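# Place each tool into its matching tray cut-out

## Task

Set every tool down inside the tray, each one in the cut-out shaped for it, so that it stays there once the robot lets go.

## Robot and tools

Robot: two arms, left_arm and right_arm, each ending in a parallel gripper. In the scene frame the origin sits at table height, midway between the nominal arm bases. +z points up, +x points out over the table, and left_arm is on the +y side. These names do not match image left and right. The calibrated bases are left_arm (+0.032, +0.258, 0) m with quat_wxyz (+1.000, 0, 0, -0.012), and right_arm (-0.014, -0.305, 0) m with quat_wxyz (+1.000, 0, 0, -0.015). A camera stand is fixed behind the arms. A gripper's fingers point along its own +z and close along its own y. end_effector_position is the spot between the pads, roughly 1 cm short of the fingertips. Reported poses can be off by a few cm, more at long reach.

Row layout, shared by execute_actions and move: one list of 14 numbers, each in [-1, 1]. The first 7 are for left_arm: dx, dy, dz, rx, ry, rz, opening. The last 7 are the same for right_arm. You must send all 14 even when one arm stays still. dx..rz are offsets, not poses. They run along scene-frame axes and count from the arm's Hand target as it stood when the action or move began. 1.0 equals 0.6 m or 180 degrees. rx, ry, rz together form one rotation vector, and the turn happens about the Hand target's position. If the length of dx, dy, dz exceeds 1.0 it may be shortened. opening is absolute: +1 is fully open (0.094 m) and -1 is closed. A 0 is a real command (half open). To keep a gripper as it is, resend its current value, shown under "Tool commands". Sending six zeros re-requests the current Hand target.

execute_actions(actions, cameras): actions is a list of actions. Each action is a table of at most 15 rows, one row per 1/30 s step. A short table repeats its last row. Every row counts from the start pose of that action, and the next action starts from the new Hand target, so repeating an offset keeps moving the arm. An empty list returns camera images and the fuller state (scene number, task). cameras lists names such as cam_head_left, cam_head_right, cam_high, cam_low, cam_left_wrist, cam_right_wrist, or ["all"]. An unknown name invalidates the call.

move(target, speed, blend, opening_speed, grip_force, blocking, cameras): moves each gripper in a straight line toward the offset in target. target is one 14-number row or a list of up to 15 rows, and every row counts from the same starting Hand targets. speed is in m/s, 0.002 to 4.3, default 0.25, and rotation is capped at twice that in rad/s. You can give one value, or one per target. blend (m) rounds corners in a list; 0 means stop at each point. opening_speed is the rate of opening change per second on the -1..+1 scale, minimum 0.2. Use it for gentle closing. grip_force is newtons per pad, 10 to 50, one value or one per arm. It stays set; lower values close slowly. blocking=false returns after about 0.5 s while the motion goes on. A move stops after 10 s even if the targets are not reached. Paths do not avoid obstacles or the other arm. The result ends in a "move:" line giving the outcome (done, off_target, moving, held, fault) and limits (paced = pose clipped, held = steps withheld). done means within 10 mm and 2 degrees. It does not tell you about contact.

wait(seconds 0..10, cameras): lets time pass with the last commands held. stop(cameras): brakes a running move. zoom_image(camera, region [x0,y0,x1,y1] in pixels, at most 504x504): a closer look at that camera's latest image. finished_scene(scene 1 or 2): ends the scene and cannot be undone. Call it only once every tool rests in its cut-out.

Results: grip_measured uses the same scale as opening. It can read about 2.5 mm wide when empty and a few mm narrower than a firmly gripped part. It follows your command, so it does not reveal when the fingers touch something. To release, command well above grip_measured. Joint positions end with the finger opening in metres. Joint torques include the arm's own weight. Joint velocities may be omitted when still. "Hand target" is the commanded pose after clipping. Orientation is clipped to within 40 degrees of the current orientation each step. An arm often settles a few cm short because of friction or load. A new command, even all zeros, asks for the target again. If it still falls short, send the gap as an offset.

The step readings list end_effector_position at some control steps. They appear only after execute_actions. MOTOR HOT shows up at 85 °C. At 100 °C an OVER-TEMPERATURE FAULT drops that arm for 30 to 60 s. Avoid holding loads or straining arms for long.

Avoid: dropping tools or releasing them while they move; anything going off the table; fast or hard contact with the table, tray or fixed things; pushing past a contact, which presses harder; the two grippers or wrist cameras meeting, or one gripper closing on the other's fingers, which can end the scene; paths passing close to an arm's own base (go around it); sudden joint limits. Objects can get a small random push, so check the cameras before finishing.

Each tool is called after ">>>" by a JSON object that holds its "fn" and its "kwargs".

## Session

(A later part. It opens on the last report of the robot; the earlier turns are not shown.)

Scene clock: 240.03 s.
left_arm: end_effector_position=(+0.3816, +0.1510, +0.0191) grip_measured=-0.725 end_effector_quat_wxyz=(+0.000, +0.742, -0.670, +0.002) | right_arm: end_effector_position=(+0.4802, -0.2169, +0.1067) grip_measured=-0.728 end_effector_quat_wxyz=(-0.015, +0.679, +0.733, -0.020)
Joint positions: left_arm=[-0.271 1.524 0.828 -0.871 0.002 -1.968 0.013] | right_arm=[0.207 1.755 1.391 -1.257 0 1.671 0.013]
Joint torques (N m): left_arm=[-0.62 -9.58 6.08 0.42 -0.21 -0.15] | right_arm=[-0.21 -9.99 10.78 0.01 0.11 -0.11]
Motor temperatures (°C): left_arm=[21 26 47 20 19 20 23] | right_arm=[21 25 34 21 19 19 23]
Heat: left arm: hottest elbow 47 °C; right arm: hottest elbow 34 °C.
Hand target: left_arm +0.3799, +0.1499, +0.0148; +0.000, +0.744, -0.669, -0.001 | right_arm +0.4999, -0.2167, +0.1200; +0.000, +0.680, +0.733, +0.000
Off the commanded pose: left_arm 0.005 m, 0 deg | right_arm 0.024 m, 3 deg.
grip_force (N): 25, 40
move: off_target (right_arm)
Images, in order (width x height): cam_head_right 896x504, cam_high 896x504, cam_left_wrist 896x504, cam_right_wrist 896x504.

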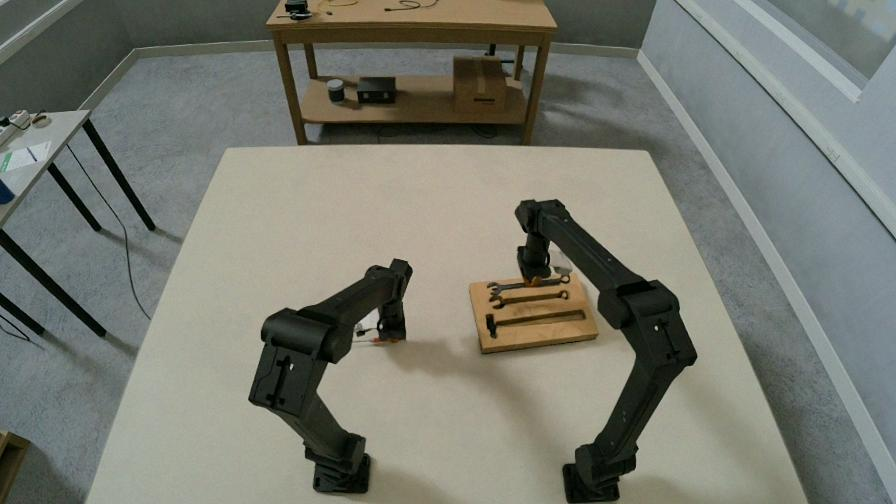

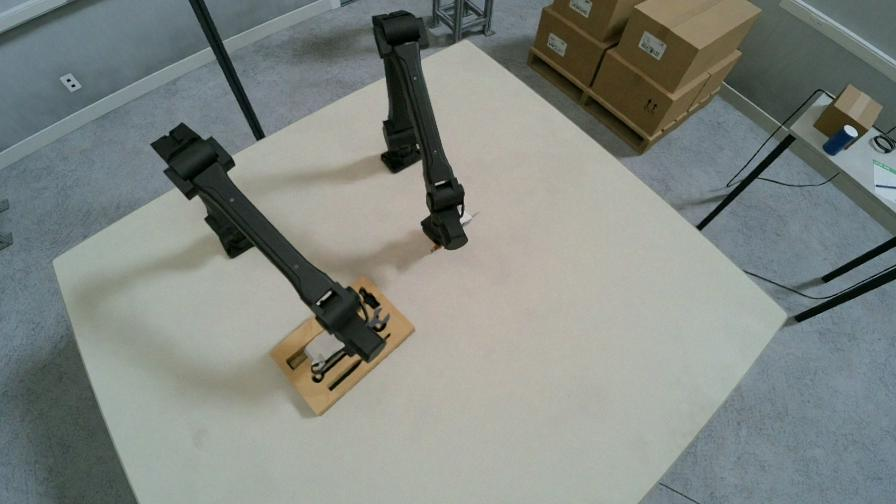

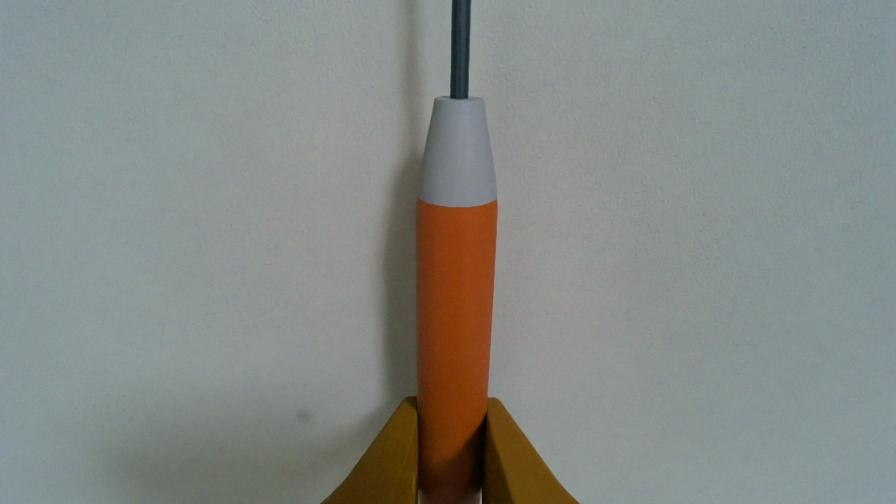

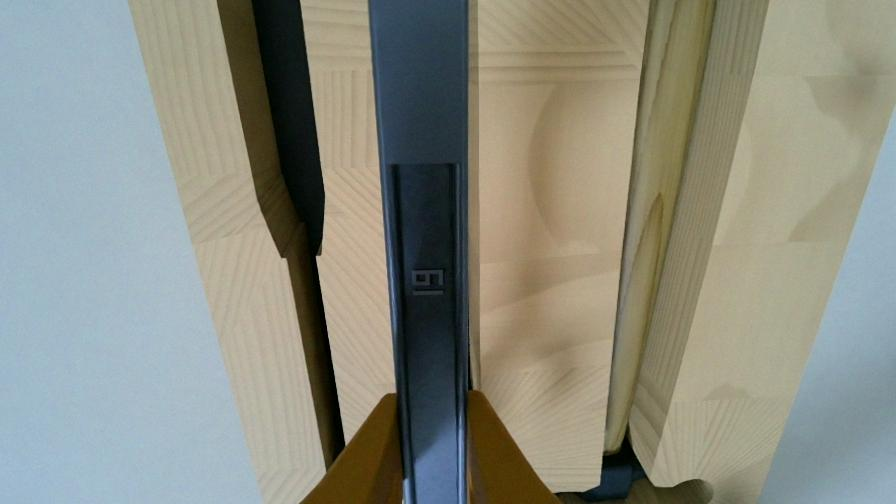

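>>> {"fn": "move", "kwargs": {"target": [[0,0,-0.0155,0,0,0,-0.9,0,-0.008,-0.03,0,0,0,-0.9],[0,0,-0.0155,0,0,0,-0.3,0,-0.008,-0.06,0,0,0,-0.9],[0,0,0.15,0,0,0,-0.3,0,-0.008,-0.06,0,0,0,-0.9]], "speed": 0.12, "opening_speed": 0.6, "cameras": ["cam_head_left","cam_head_right","cam_high","cam_left_wrist","cam_right_wrist"]}}

>>> {"fn": "zoom_image", "kwargs": {"camera": "cam_head_right", "region": [460, 240, 610, 360]}}

>>> {"fn": "zoom_image", "kwargs": {"camera": "cam_high", "region": [260, 270, 420, 420]}}

>>> {"fn": "zoom_image", "kwargs": {"camera": "cam_head_left", "region": [470, 250, 620, 360]}}

Scene clock: 268.10 s.
left_arm: end_effector_position=(+0.3609, +0.1573, +0.0853) grip_measured=-0.302 end_effector_quat_wxyz=(+0.012, +0.742, -0.670, -0.023) | right_arm: end_effector_position=(+0.4966, -0.2151, +0.0838) grip_measured=-0.728 end_effector_quat_wxyz=(-0.003, +0.679, +0.735, -0.004)
Joint positions: left_arm=[-0.271 1.392 0.895 -1.125 0.001 -1.968 0.033] | right_arm=[0.205 1.793 1.381 -1.169 0 1.666 0.013]
Joint torques (N m): left_arm=[-0.73 -9.99 10.67 -0.36 -0.18 -0.15] | right_arm=[-0.79 -10.81 7.12 0.03 0.12 -0.14]
Motor temperatures (°C): left_arm=[21 26 42 20 19 20 24] | right_arm=[21 26 35 21 19 19 23]
Heat: left arm: hottest elbow 42 °C; right arm: hottest elbow 35 °C.
Hand target: left_arm +0.3799, +0.1499, +0.1049; +0.000, +0.744, -0.669, +0.000 | right_arm +0.4999, -0.2215, +0.0840; +0.000, +0.680, +0.733, +0.000
Off the commanded pose: left_arm 0.028 m, 3 deg | right_arm 0.007 m, 1 deg.
grip_force (N): 25, 40
move: off_target (left_arm)
Images, in order (width x height): cam_head_left 896x504, cam_head_right 896x504, cam_high 896x504, cam_left_wrist 896x504, cam_right_wrist 896x504.

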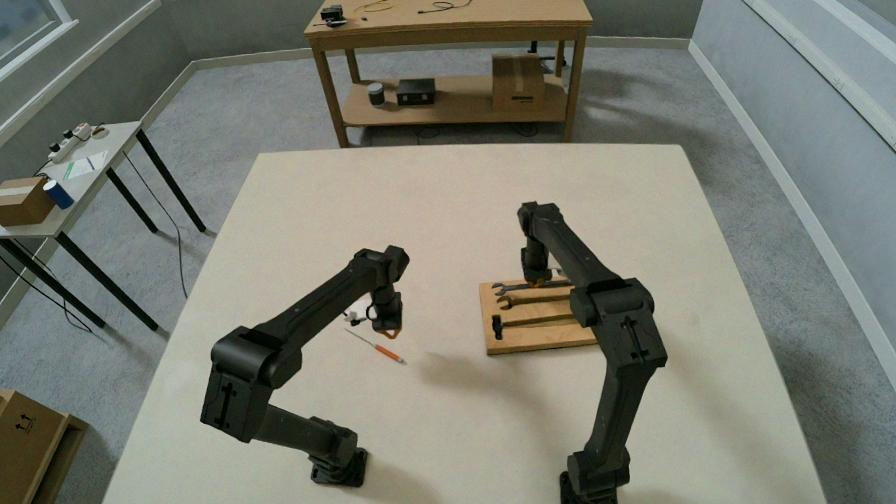

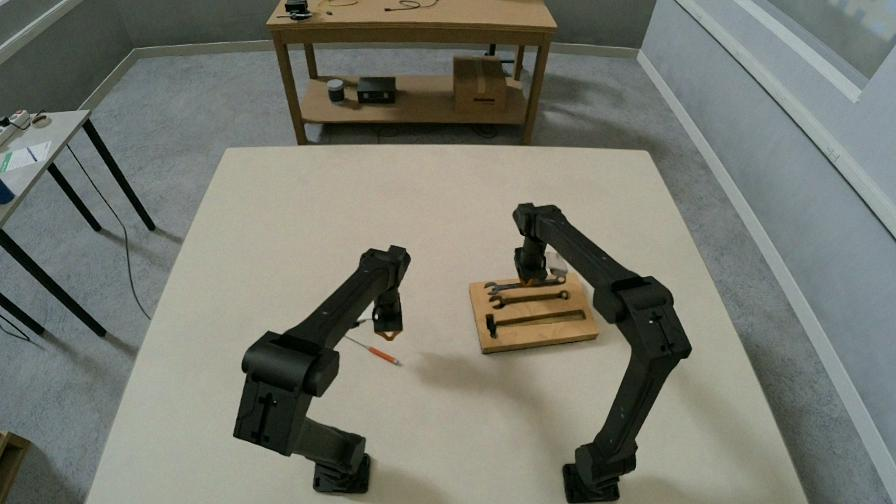

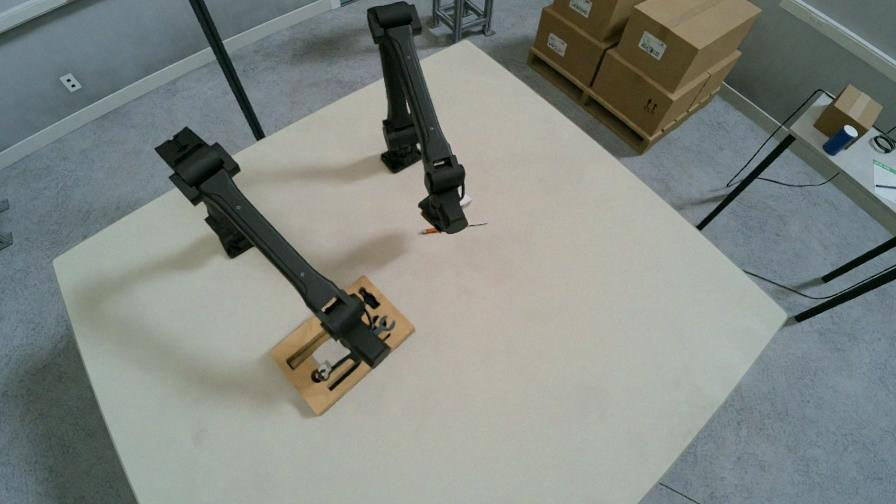

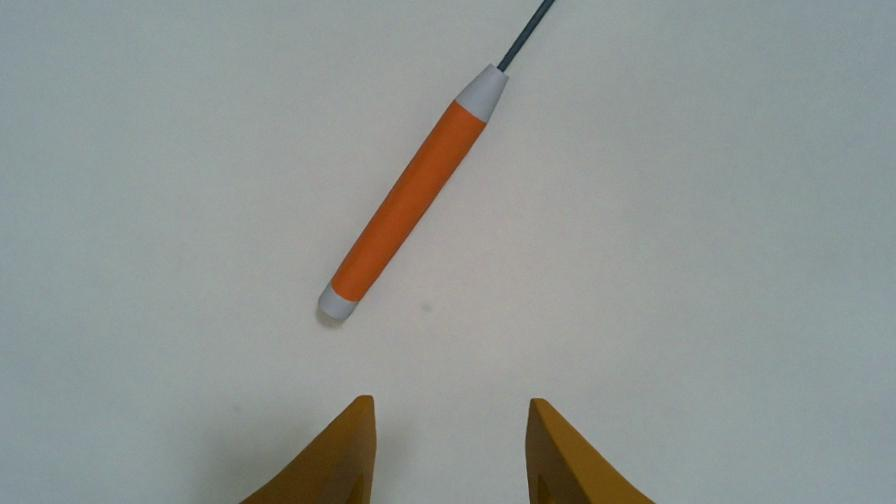

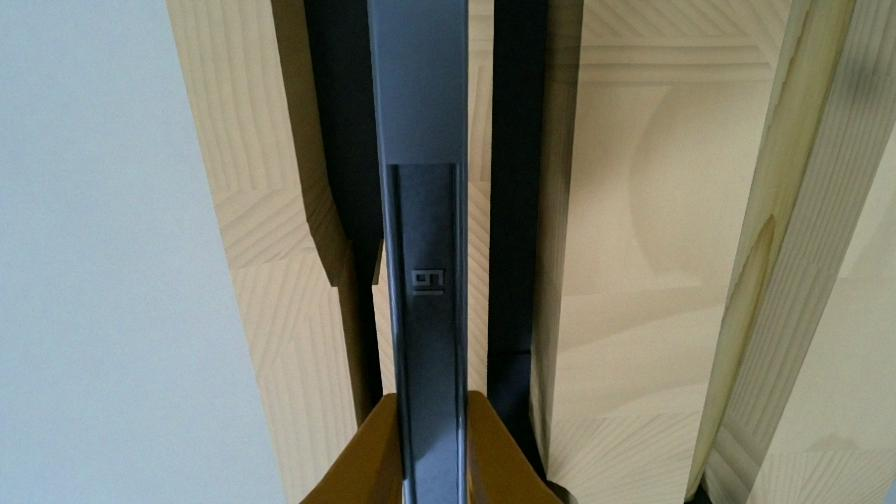

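Scaled by 3.360 from the camera's 896x504 image, which has a finer 1280x720 frame.

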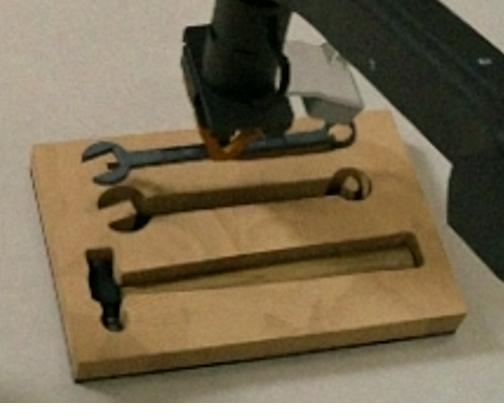

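Scaled by 3.150 from the camera's 896x504 image, which has a finer 1280x720 frame.

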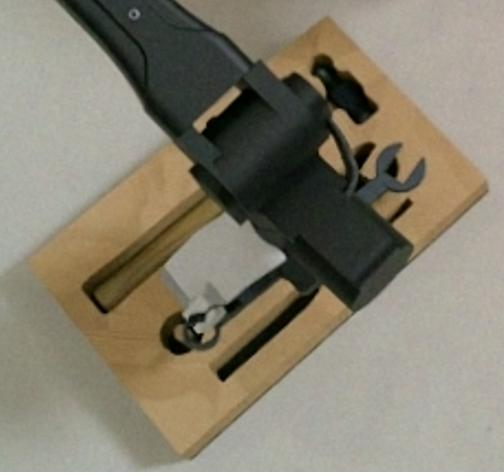

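Scaled by 3.360 from the camera's 896x504 image, which has a finer 1280x720 frame.

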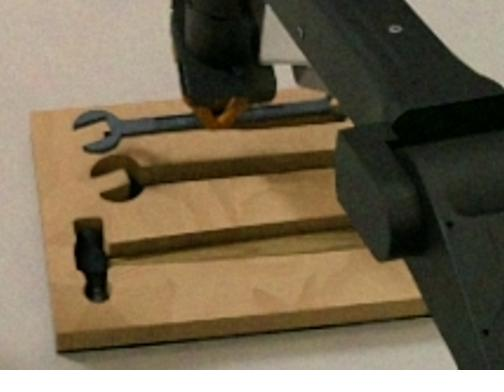

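>>> {"fn": "move", "kwargs": {"target": [[-0.1,0.25,0.08,0,0,0,-0.3,-0.025,0,0,0,0,0,-0.9],[-0.16,0.6,0.08,0,0,0,-0.3,-0.05,0,0,0,0,0,-0.9]], "speed": [0.25,0.25], "blend": [0.03,0], "cameras": ["cam_head_right","cam_high","cam_right_wrist"]}}

>>> {"fn": "zoom_image", "kwargs": {"camera": "cam_head_right", "region": [460, 240, 610, 360]}}

>>> {"fn": "zoom_image", "kwargs": {"camera": "cam_high", "region": [260, 270, 420, 420]}}

Scene clock: 296.43 s.
left_arm: end_effector_position=(+0.2684, +0.4942, +0.1366) grip_measured=-0.302 end_effector_quat_wxyz=(+0.024, +0.746, -0.666, -0.003) | right_arm: end_effector_position=(+0.4666, -0.2204, +0.0715) grip_measured=-0.728 end_effector_quat_wxyz=(-0.011, +0.678, +0.734, -0.015)
Joint positions: left_arm=[0.807 1.304 0.958 -1.274 -0.004 -0.901 0.033] | right_arm=[0.205 1.751 1.285 -1.142 0 1.666 0.013]
Joint torques (N m): left_arm=[-0.15 -8 11.48 0.14 0.03 0.01] | right_arm=[-0.03 -11.75 6.75 0.01 0.1 -0.04]
Heat: left arm: hottest elbow 43 °C; right arm: hottest elbow 35 °C.
Hand target: left_arm +0.2839, +0.5099, +0.1529; +0.000, +0.744, -0.669, +0.000 | right_arm +0.4698, -0.2215, +0.0839; +0.000, +0.680, +0.733, +0.000
Off the commanded pose: left_arm 0.027 m, 3 deg | right_arm 0.013 m, 2 deg.
grip_force (N): 25, 40
move: off_target (left_arm, right_arm)
Images, in order (width x height): cam_head_right 896x504, cam_high 896x504, cam_right_wrist 896x504.

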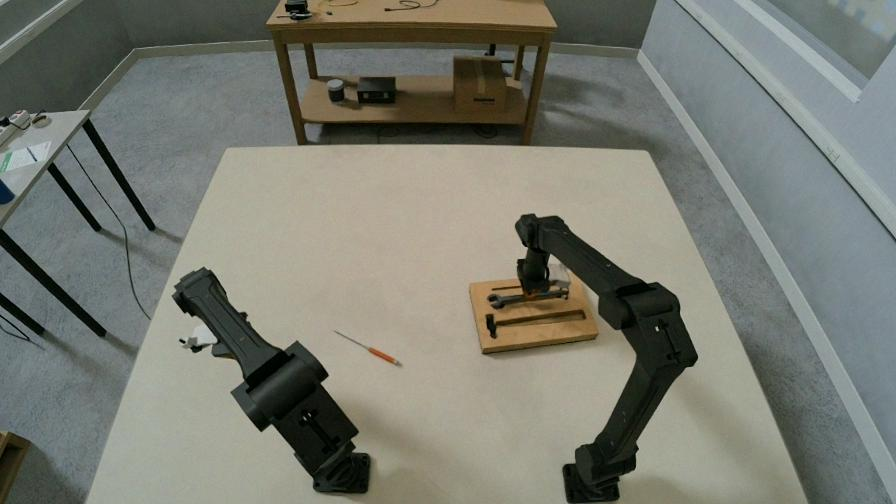

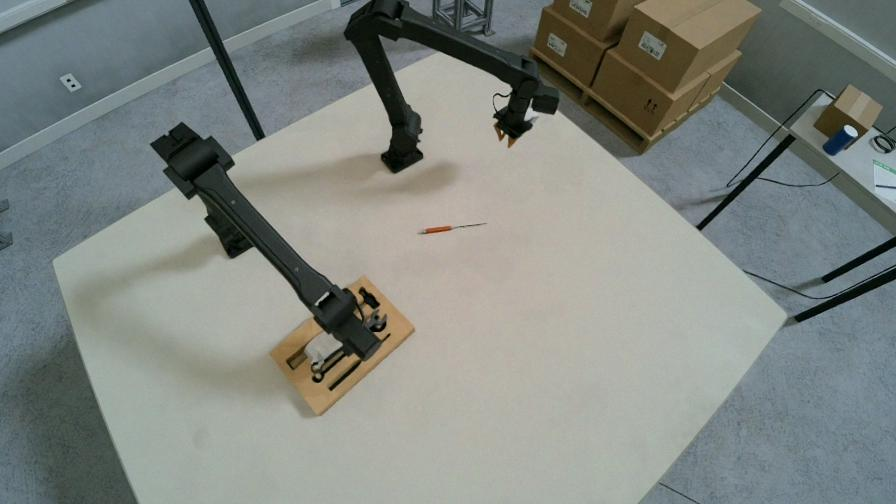

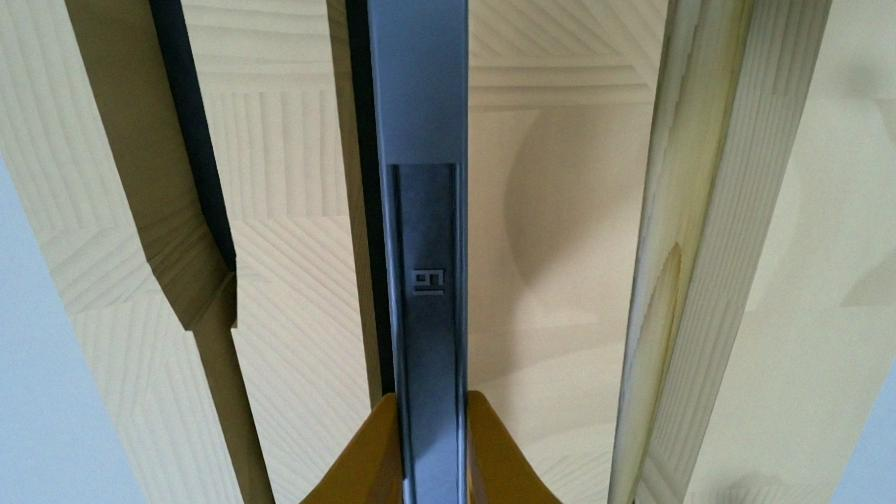

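Scaled by 3.360 from the camera's 896x504 image, which has a finer 1280x720 frame.

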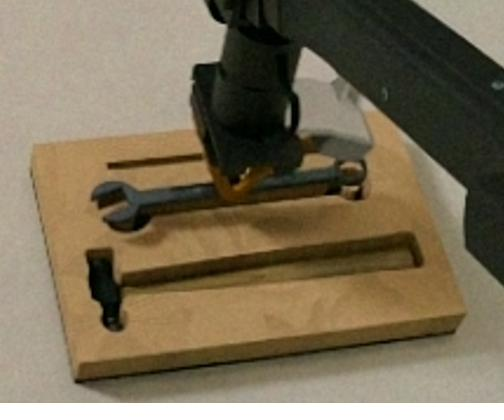

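Scaled by 3.150 from the camera's 896x504 image, which has a finer 1280x720 frame.

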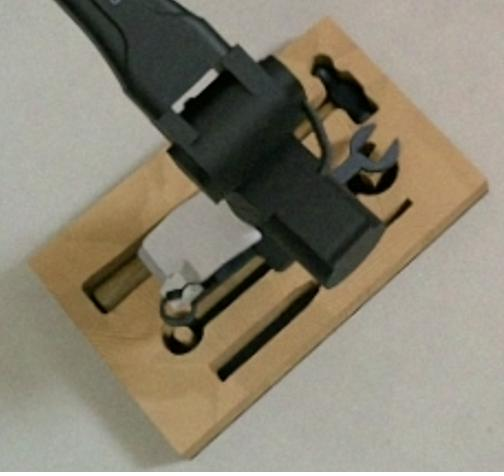

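>>> {"fn": "move", "kwargs": {"target": [0,0,0,0,0,0,-0.3,0.024,-0.018,-0.012,0,0,0,-0.9], "speed": 0.1, "cameras": ["cam_head_right","cam_high","cam_right_wrist"]}}

>>> {"fn": "zoom_image", "kwargs": {"camera": "cam_head_right", "region": [465, 260, 585, 340]}}

>>> {"fn": "zoom_image", "kwargs": {"camera": "cam_high", "region": [290, 300, 410, 400]}}

Scene clock: 325.80 s.
left_arm: end_effector_position=(+0.2684, +0.4942, +0.1366) grip_measured=-0.302 end_effector_quat_wxyz=(+0.024, +0.746, -0.666, -0.003) | right_arm: end_effector_position=(+0.4697, -0.2298, +0.0692) grip_measured=-0.728 end_effector_quat_wxyz=(-0.011, +0.680, +0.733, -0.014)
Joint positions: left_arm=[0.807 1.304 0.958 -1.274 -0.004 -0.9 0.033] | right_arm=[0.185 1.756 1.285 -1.135 0 1.651 0.013]
Joint torques (N m): left_arm=[-0.09 -8.12 11.49 0.14 0.02 0.01] | right_arm=[-0.67 -9.52 9.26 0.01 0.12 -0.14]
Heat: left arm: hottest elbow 45 °C; right arm: hottest elbow 34 °C.
Hand target: left_arm +0.2839, +0.5099, +0.1529; +0.000, +0.743, -0.669, -0.001 | right_arm +0.4842, -0.2323, +0.0766; +0.000, +0.680, +0.733, +0.000
Off the commanded pose: left_arm 0.027 m, 3 deg | right_arm 0.017 m, 2 deg.
grip_force (N): 25, 40
move: off_target (left_arm, right_arm)
Images, in order (width x height): cam_head_right 896x504, cam_high 896x504, cam_right_wrist 896x504.

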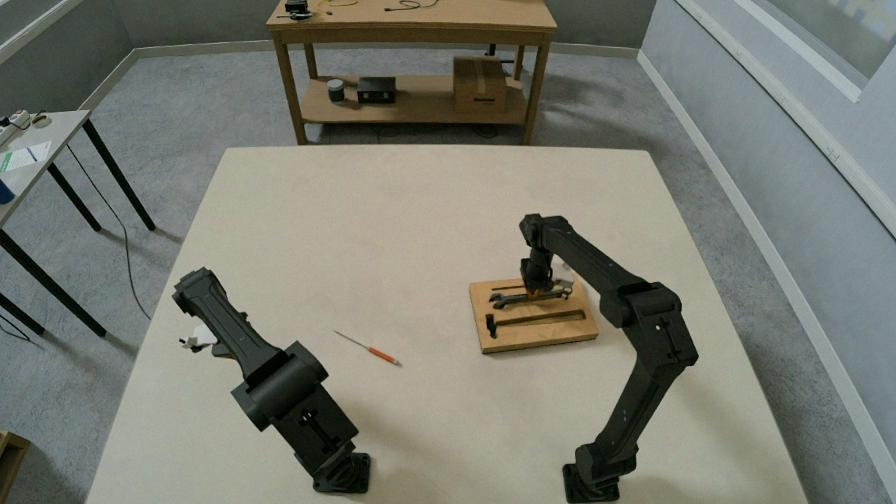

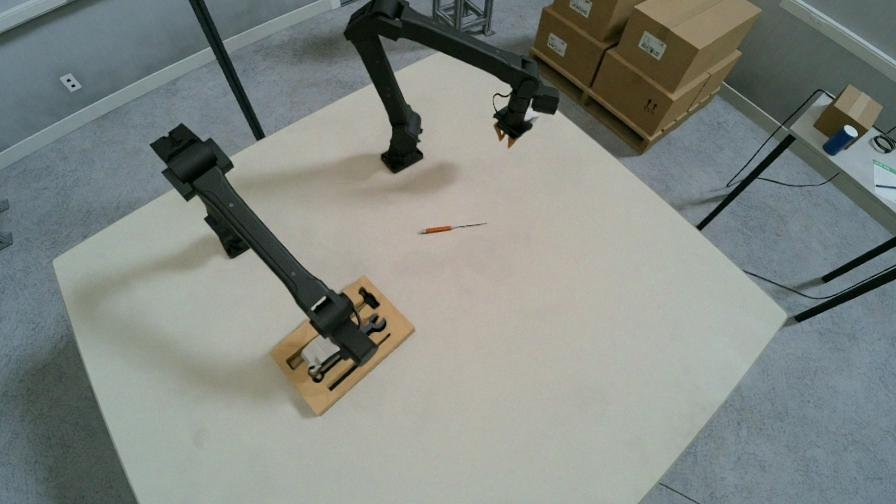

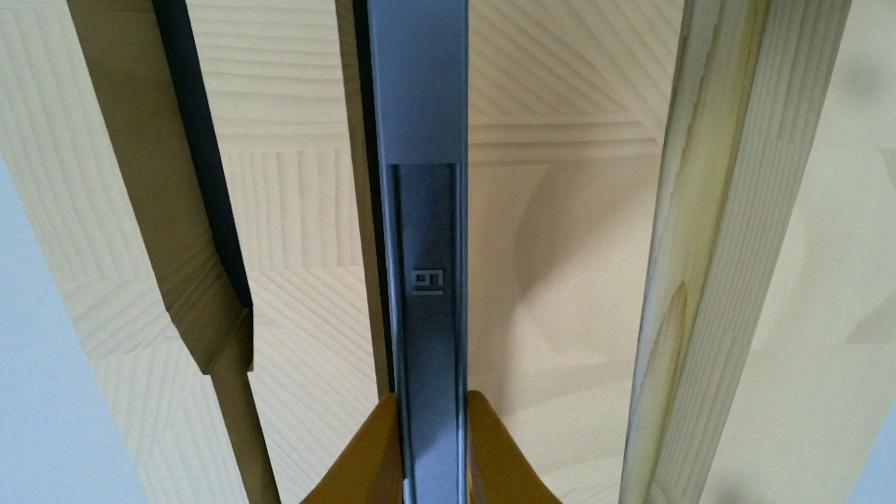

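Scaled by 4.200 from the camera's 896x504 image, which has a finer 1280x720 frame.

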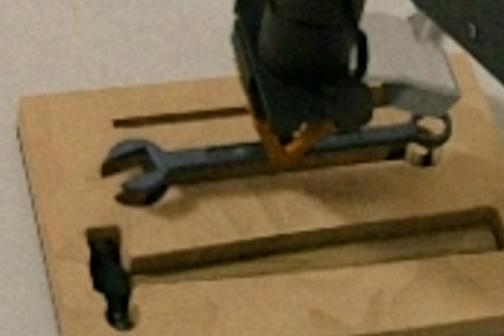

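Scaled by 4.200 from the camera's 896x504 image, which has a finer 1280x720 frame.

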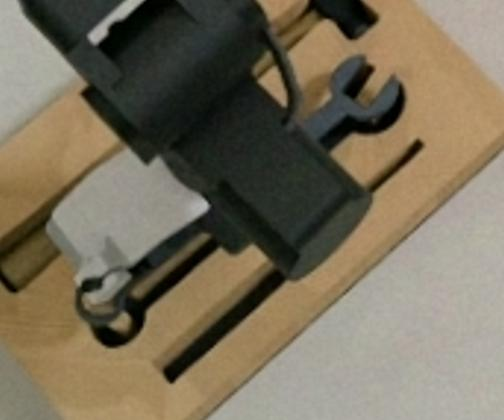

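>>> {"fn": "zoom_image", "kwargs": {"camera": "cam_high", "region": [305, 305, 395, 395]}}

>>> {"fn": "zoom_image", "kwargs": {"camera": "cam_head_right", "region": [485, 280, 580, 320]}}

Scaled by 5.600 from the camera's 896x504 image, which has a finer 1280x720 frame.

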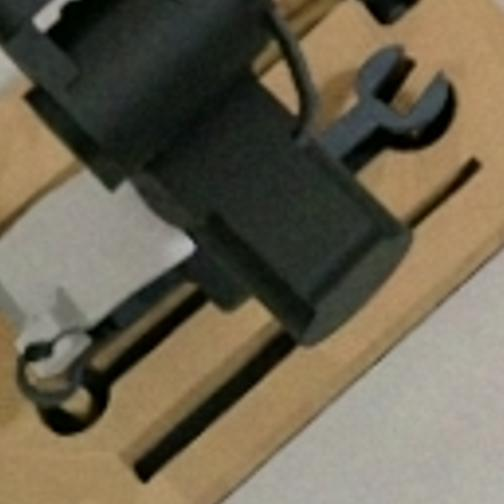

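Scaled by 5.305 from the camera's 896x504 image, which has a finer 1280x720 frame.

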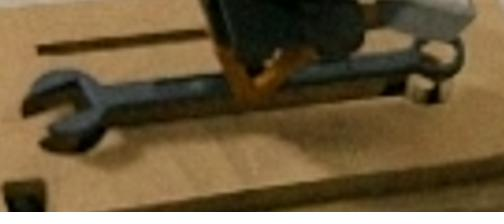

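>>> {"fn": "move", "kwargs": {"target": [0,0,0,0,0,0,-0.3,-0.013,0,-0.026,0,0,0,-0.9], "speed": 0.08, "cameras": ["cam_head_right","cam_high","cam_right_wrist"]}}

>>> {"fn": "zoom_image", "kwargs": {"camera": "cam_head_right", "region": [485, 280, 580, 320]}}

>>> {"fn": "zoom_image", "kwargs": {"camera": "cam_high", "region": [305, 305, 395, 395]}}

Scene clock: 364.33 s.
left_arm: end_effector_position=(+0.2684, +0.4942, +0.1366) grip_measured=-0.302 end_effector_quat_wxyz=(+0.024, +0.746, -0.666, -0.003) | right_arm: end_effector_position=(+0.4742, -0.2290, +0.0627) grip_measured=-0.728 end_effector_quat_wxyz=(-0.002, +0.680, +0.733, -0.003)
Joint positions: left_arm=[0.807 1.304 0.958 -1.274 -0.004 -0.9 0.033] | right_arm=[0.185 1.758 1.27 -1.09 0 1.65 0.013]
Joint torques (N m): left_arm=[-0.15 -8.12 11.47 0.16 0.03 0.01] | right_arm=[-0.03 -9.76 6.84 0.09 0.11 -0.12]
Motor temperatures (°C): left_arm=[21 26 48 20 19 20 23] | right_arm=[21 27 35 21 19 19 23]
Heat: left arm: hottest elbow 48 °C; right arm: hottest elbow 35 °C.
Hand target: left_arm +0.2839, +0.5099, +0.1529; +0.000, +0.743, -0.669, -0.001 | right_arm +0.4765, -0.2323, +0.0612; +0.000, +0.680, +0.733, +0.000
Off the commanded pose: left_arm 0.027 m, 3 deg | right_arm 0.004 m, 0 deg.
grip_force (N): 25, 40
move: off_target (left_arm)
Images, in order (width x height): cam_head_right 896x504, cam_high 896x504, cam_right_wrist 896x504.

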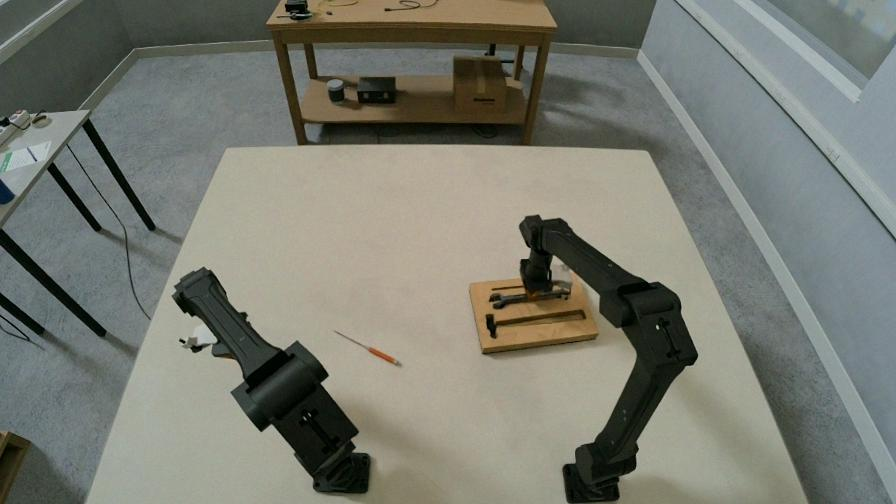

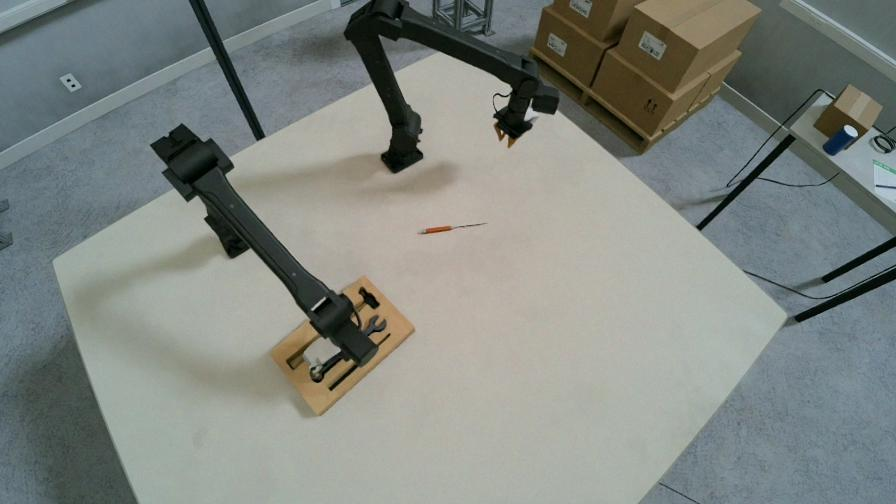

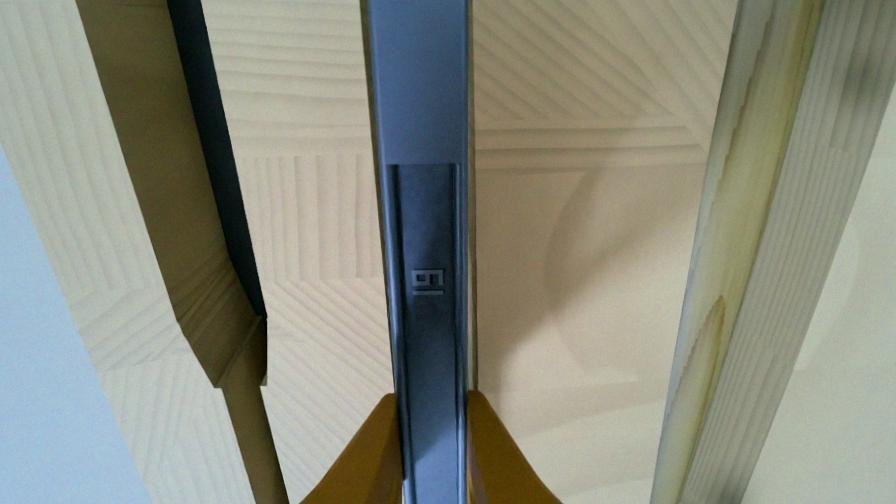

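Scaled by 5.305 from the camera's 896x504 image, which has a finer 1280x720 frame.

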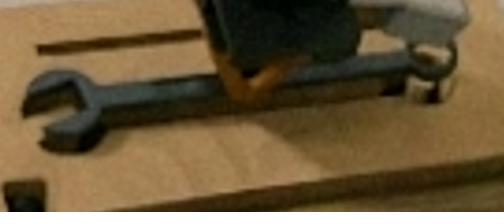

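Scaled by 5.600 from the camera's 896x504 image, which has a finer 1280x720 frame.

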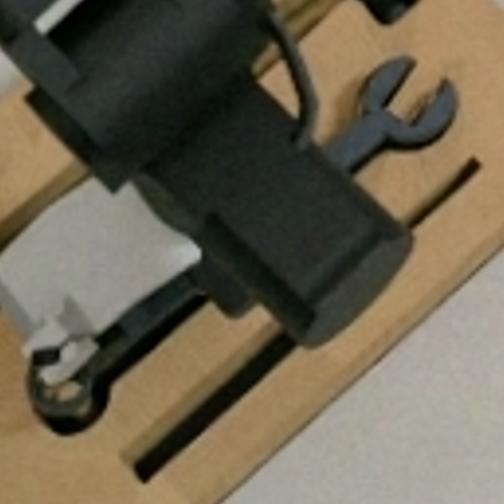

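>>> {"fn": "move", "kwargs": {"target": [0,0,0,0,0,0,-0.3,0.0035,0,-0.014,0,0,0,-0.9], "speed": 0.05, "cameras": ["cam_head_right","cam_high","cam_right_wrist"]}}

>>> {"fn": "zoom_image", "kwargs": {"camera": "cam_head_right", "region": [485, 280, 580, 320]}}

>>> {"fn": "zoom_image", "kwargs": {"camera": "cam_high", "region": [305, 305, 395, 395]}}

Scene clock: 383.43 s.
left_arm: end_effector_position=(+0.2684, +0.4942, +0.1366) grip_measured=-0.302 end_effector_quat_wxyz=(+0.024, +0.746, -0.666, -0.003) | right_arm: end_effector_position=(+0.4779, -0.2285, +0.0562) grip_measured=-0.728 end_effector_quat_wxyz=(-0.001, +0.680, +0.733, -0.001)
Joint positions: left_arm=[0.807 1.304 0.958 -1.274 -0.004 -0.9 0.033] | right_arm=[0.185 1.772 1.27 -1.071 0 1.65 0.013]
Joint torques (N m): left_arm=[-0.15 -8 11.48 0.16 0.03 0.02] | right_arm=[-0.44 -9.76 6.49 0.12 0.11 -0.14]
Heat: left arm: hottest elbow 49 °C; right arm: hottest elbow 34 °C.
Hand target: left_arm +0.2839, +0.5099, +0.1529; +0.000, +0.743, -0.669, -0.001 | right_arm +0.4787, -0.2323, +0.0528; +0.000, +0.680, +0.733, +0.000
Off the commanded pose: left_arm 0.027 m, 3 deg | right_arm 0.005 m, 0 deg.
grip_force (N): 25, 40
move: off_target (left_arm)
Images, in order (width x height): cam_head_right 896x504, cam_high 896x504, cam_right_wrist 896x504.

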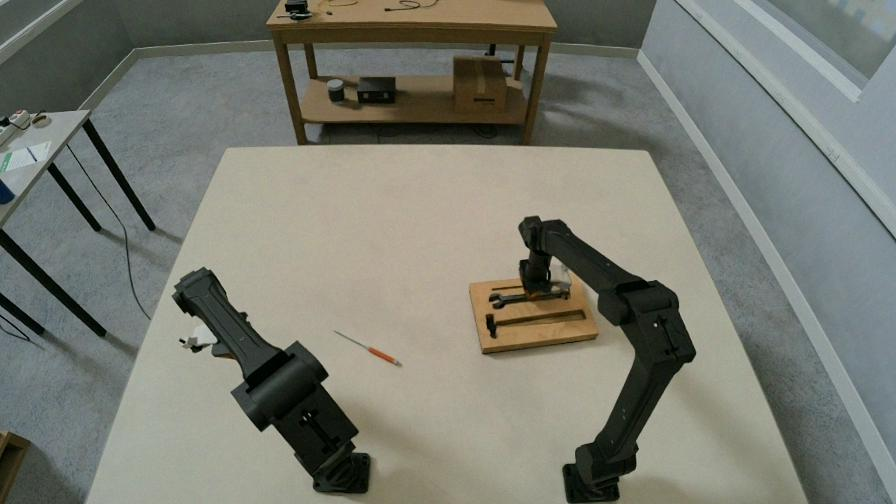

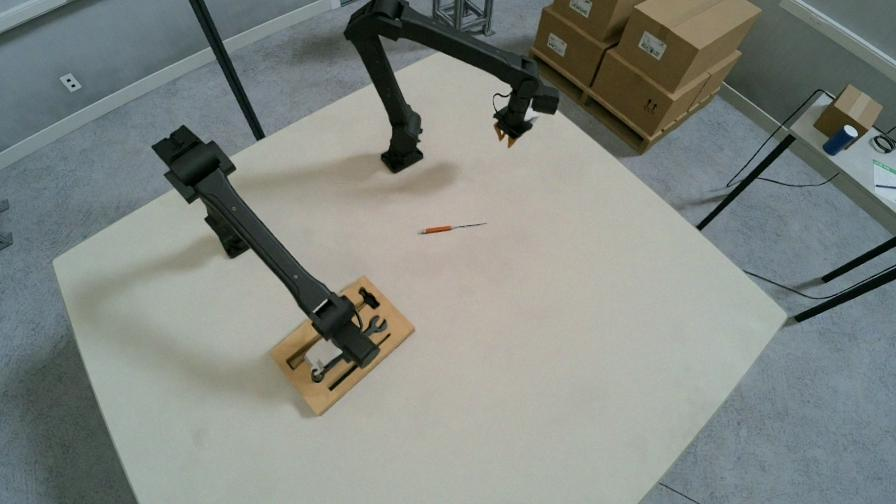

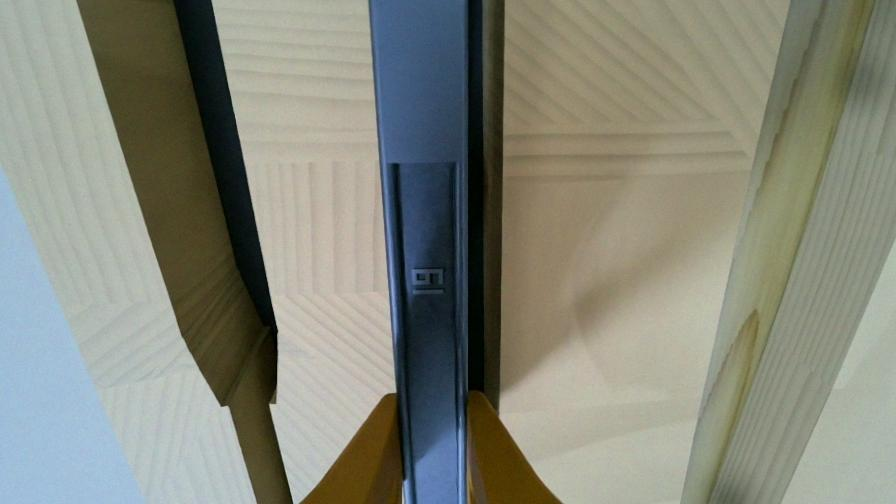

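Scaled by 5.305 from the camera's 896x504 image, which has a finer 1280x720 frame.

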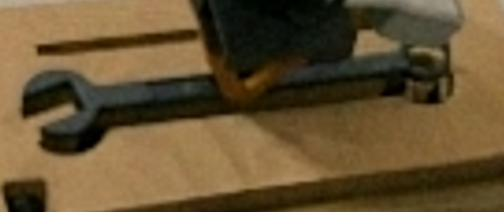

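Scaled by 5.600 from the camera's 896x504 image, which has a finer 1280x720 frame.

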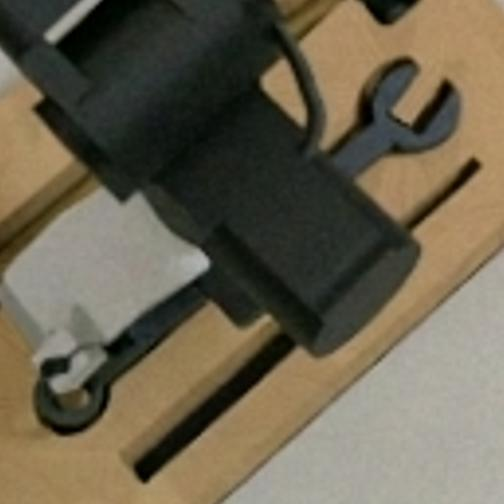

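>>> {"fn": "move", "kwargs": {"target": [0,0,0,0,0,0,-0.3,-0.01,0,-0.005,0,0,0,-0.9], "speed": 0.05, "cameras": ["cam_head_right","cam_high","cam_right_wrist"]}}

>>> {"fn": "zoom_image", "kwargs": {"camera": "cam_high", "region": [305, 305, 395, 395]}}

Scene clock: 391.67 s.
left_arm: end_effector_position=(+0.2684, +0.4942, +0.1366) grip_measured=-0.302 end_effector_quat_wxyz=(+0.024, +0.746, -0.666, -0.003) | right_arm: end_effector_position=(+0.4753, -0.2287, +0.0516) grip_measured=-0.728 end_effector_quat_wxyz=(-0.001, +0.680, +0.733, -0.001)
Joint positions: left_arm=[0.807 1.304 0.958 -1.274 -0.004 -0.9 0.033] | right_arm=[0.185 1.772 1.256 -1.058 -0.001 1.65 0.013]
Joint torques (N m): left_arm=[-0.03 -8.06 11.45 0.17 0.03 0.02] | right_arm=[-0.15 -10.4 5.72 0.03 0.13 -0.11]
Heat: left arm: hottest elbow 49 °C; right arm: hottest elbow 34 °C.
Hand target: left_arm +0.2839, +0.5099, +0.1529; +0.000, +0.743, -0.669, -0.001 | right_arm +0.4726, -0.2322, +0.0497; +0.000, +0.680, +0.733, +0.000
Off the commanded pose: left_arm 0.027 m, 3 deg | right_arm 0.005 m, 0 deg.
grip_force (N): 25, 40
move: off_target (left_arm)
Images, in order (width x height): cam_head_right 896x504, cam_high 896x504, cam_right_wrist 896x504.

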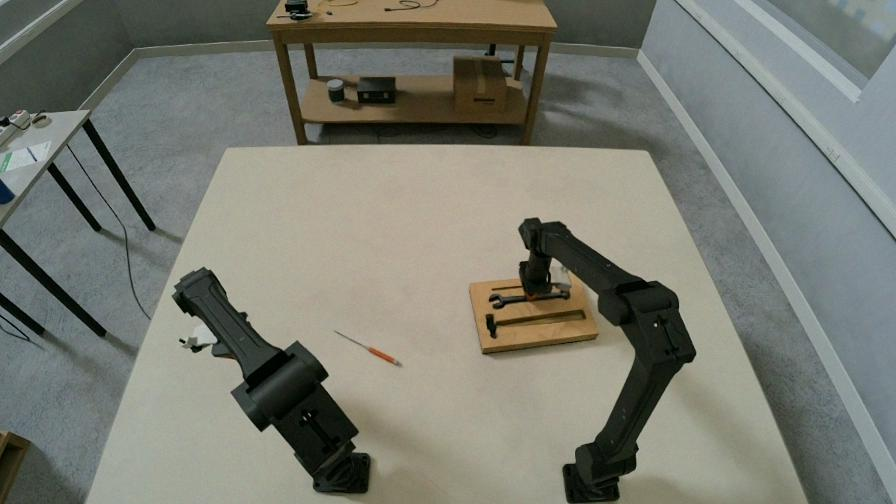

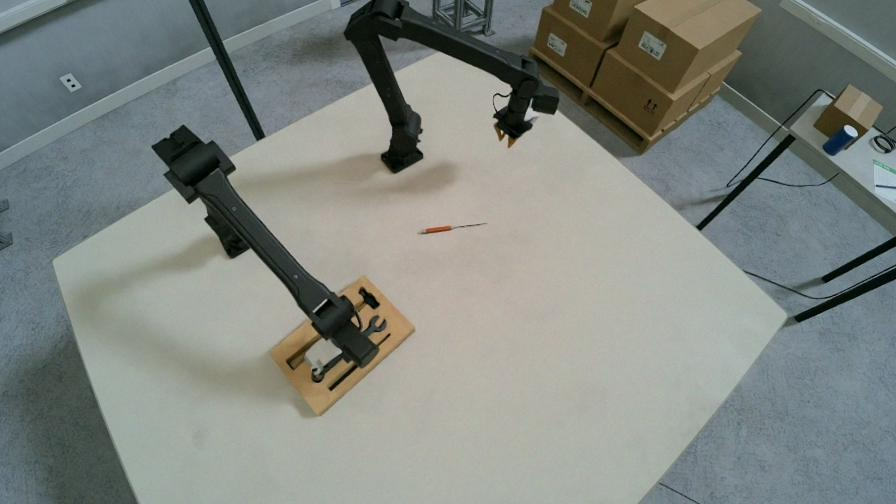

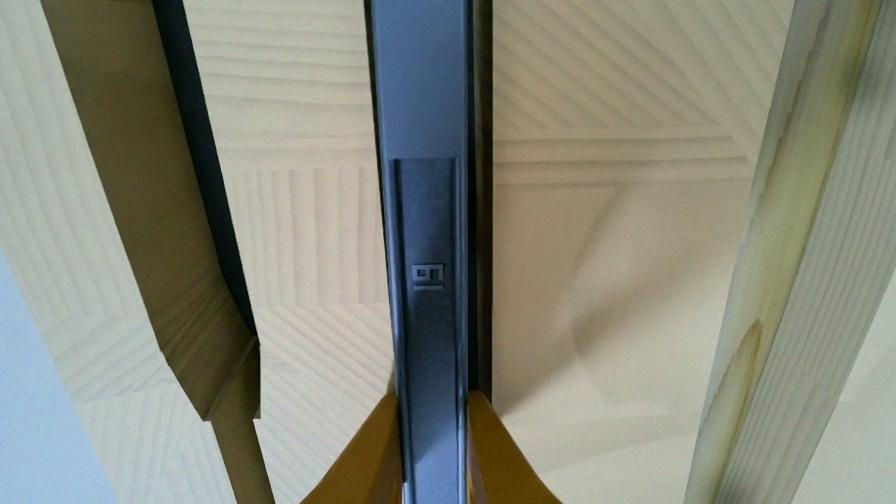

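Scaled by 5.600 from the camera's 896x504 image, which has a finer 1280x720 frame.

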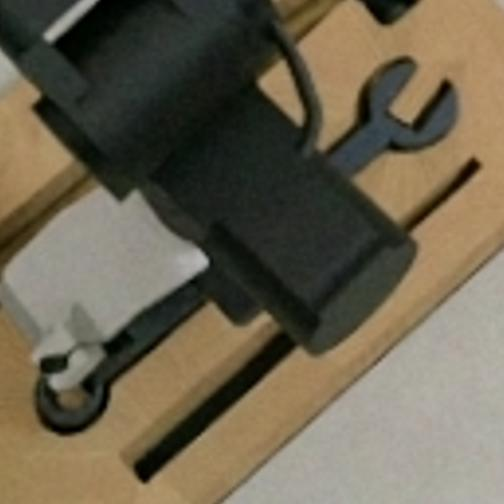

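>>> {"fn": "zoom_image", "kwargs": {"camera": "cam_head_right", "region": [485, 280, 580, 320]}}

Scaled by 5.305 from the camera's 896x504 image, which has a finer 1280x720 frame.

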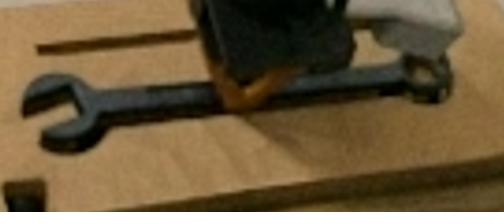

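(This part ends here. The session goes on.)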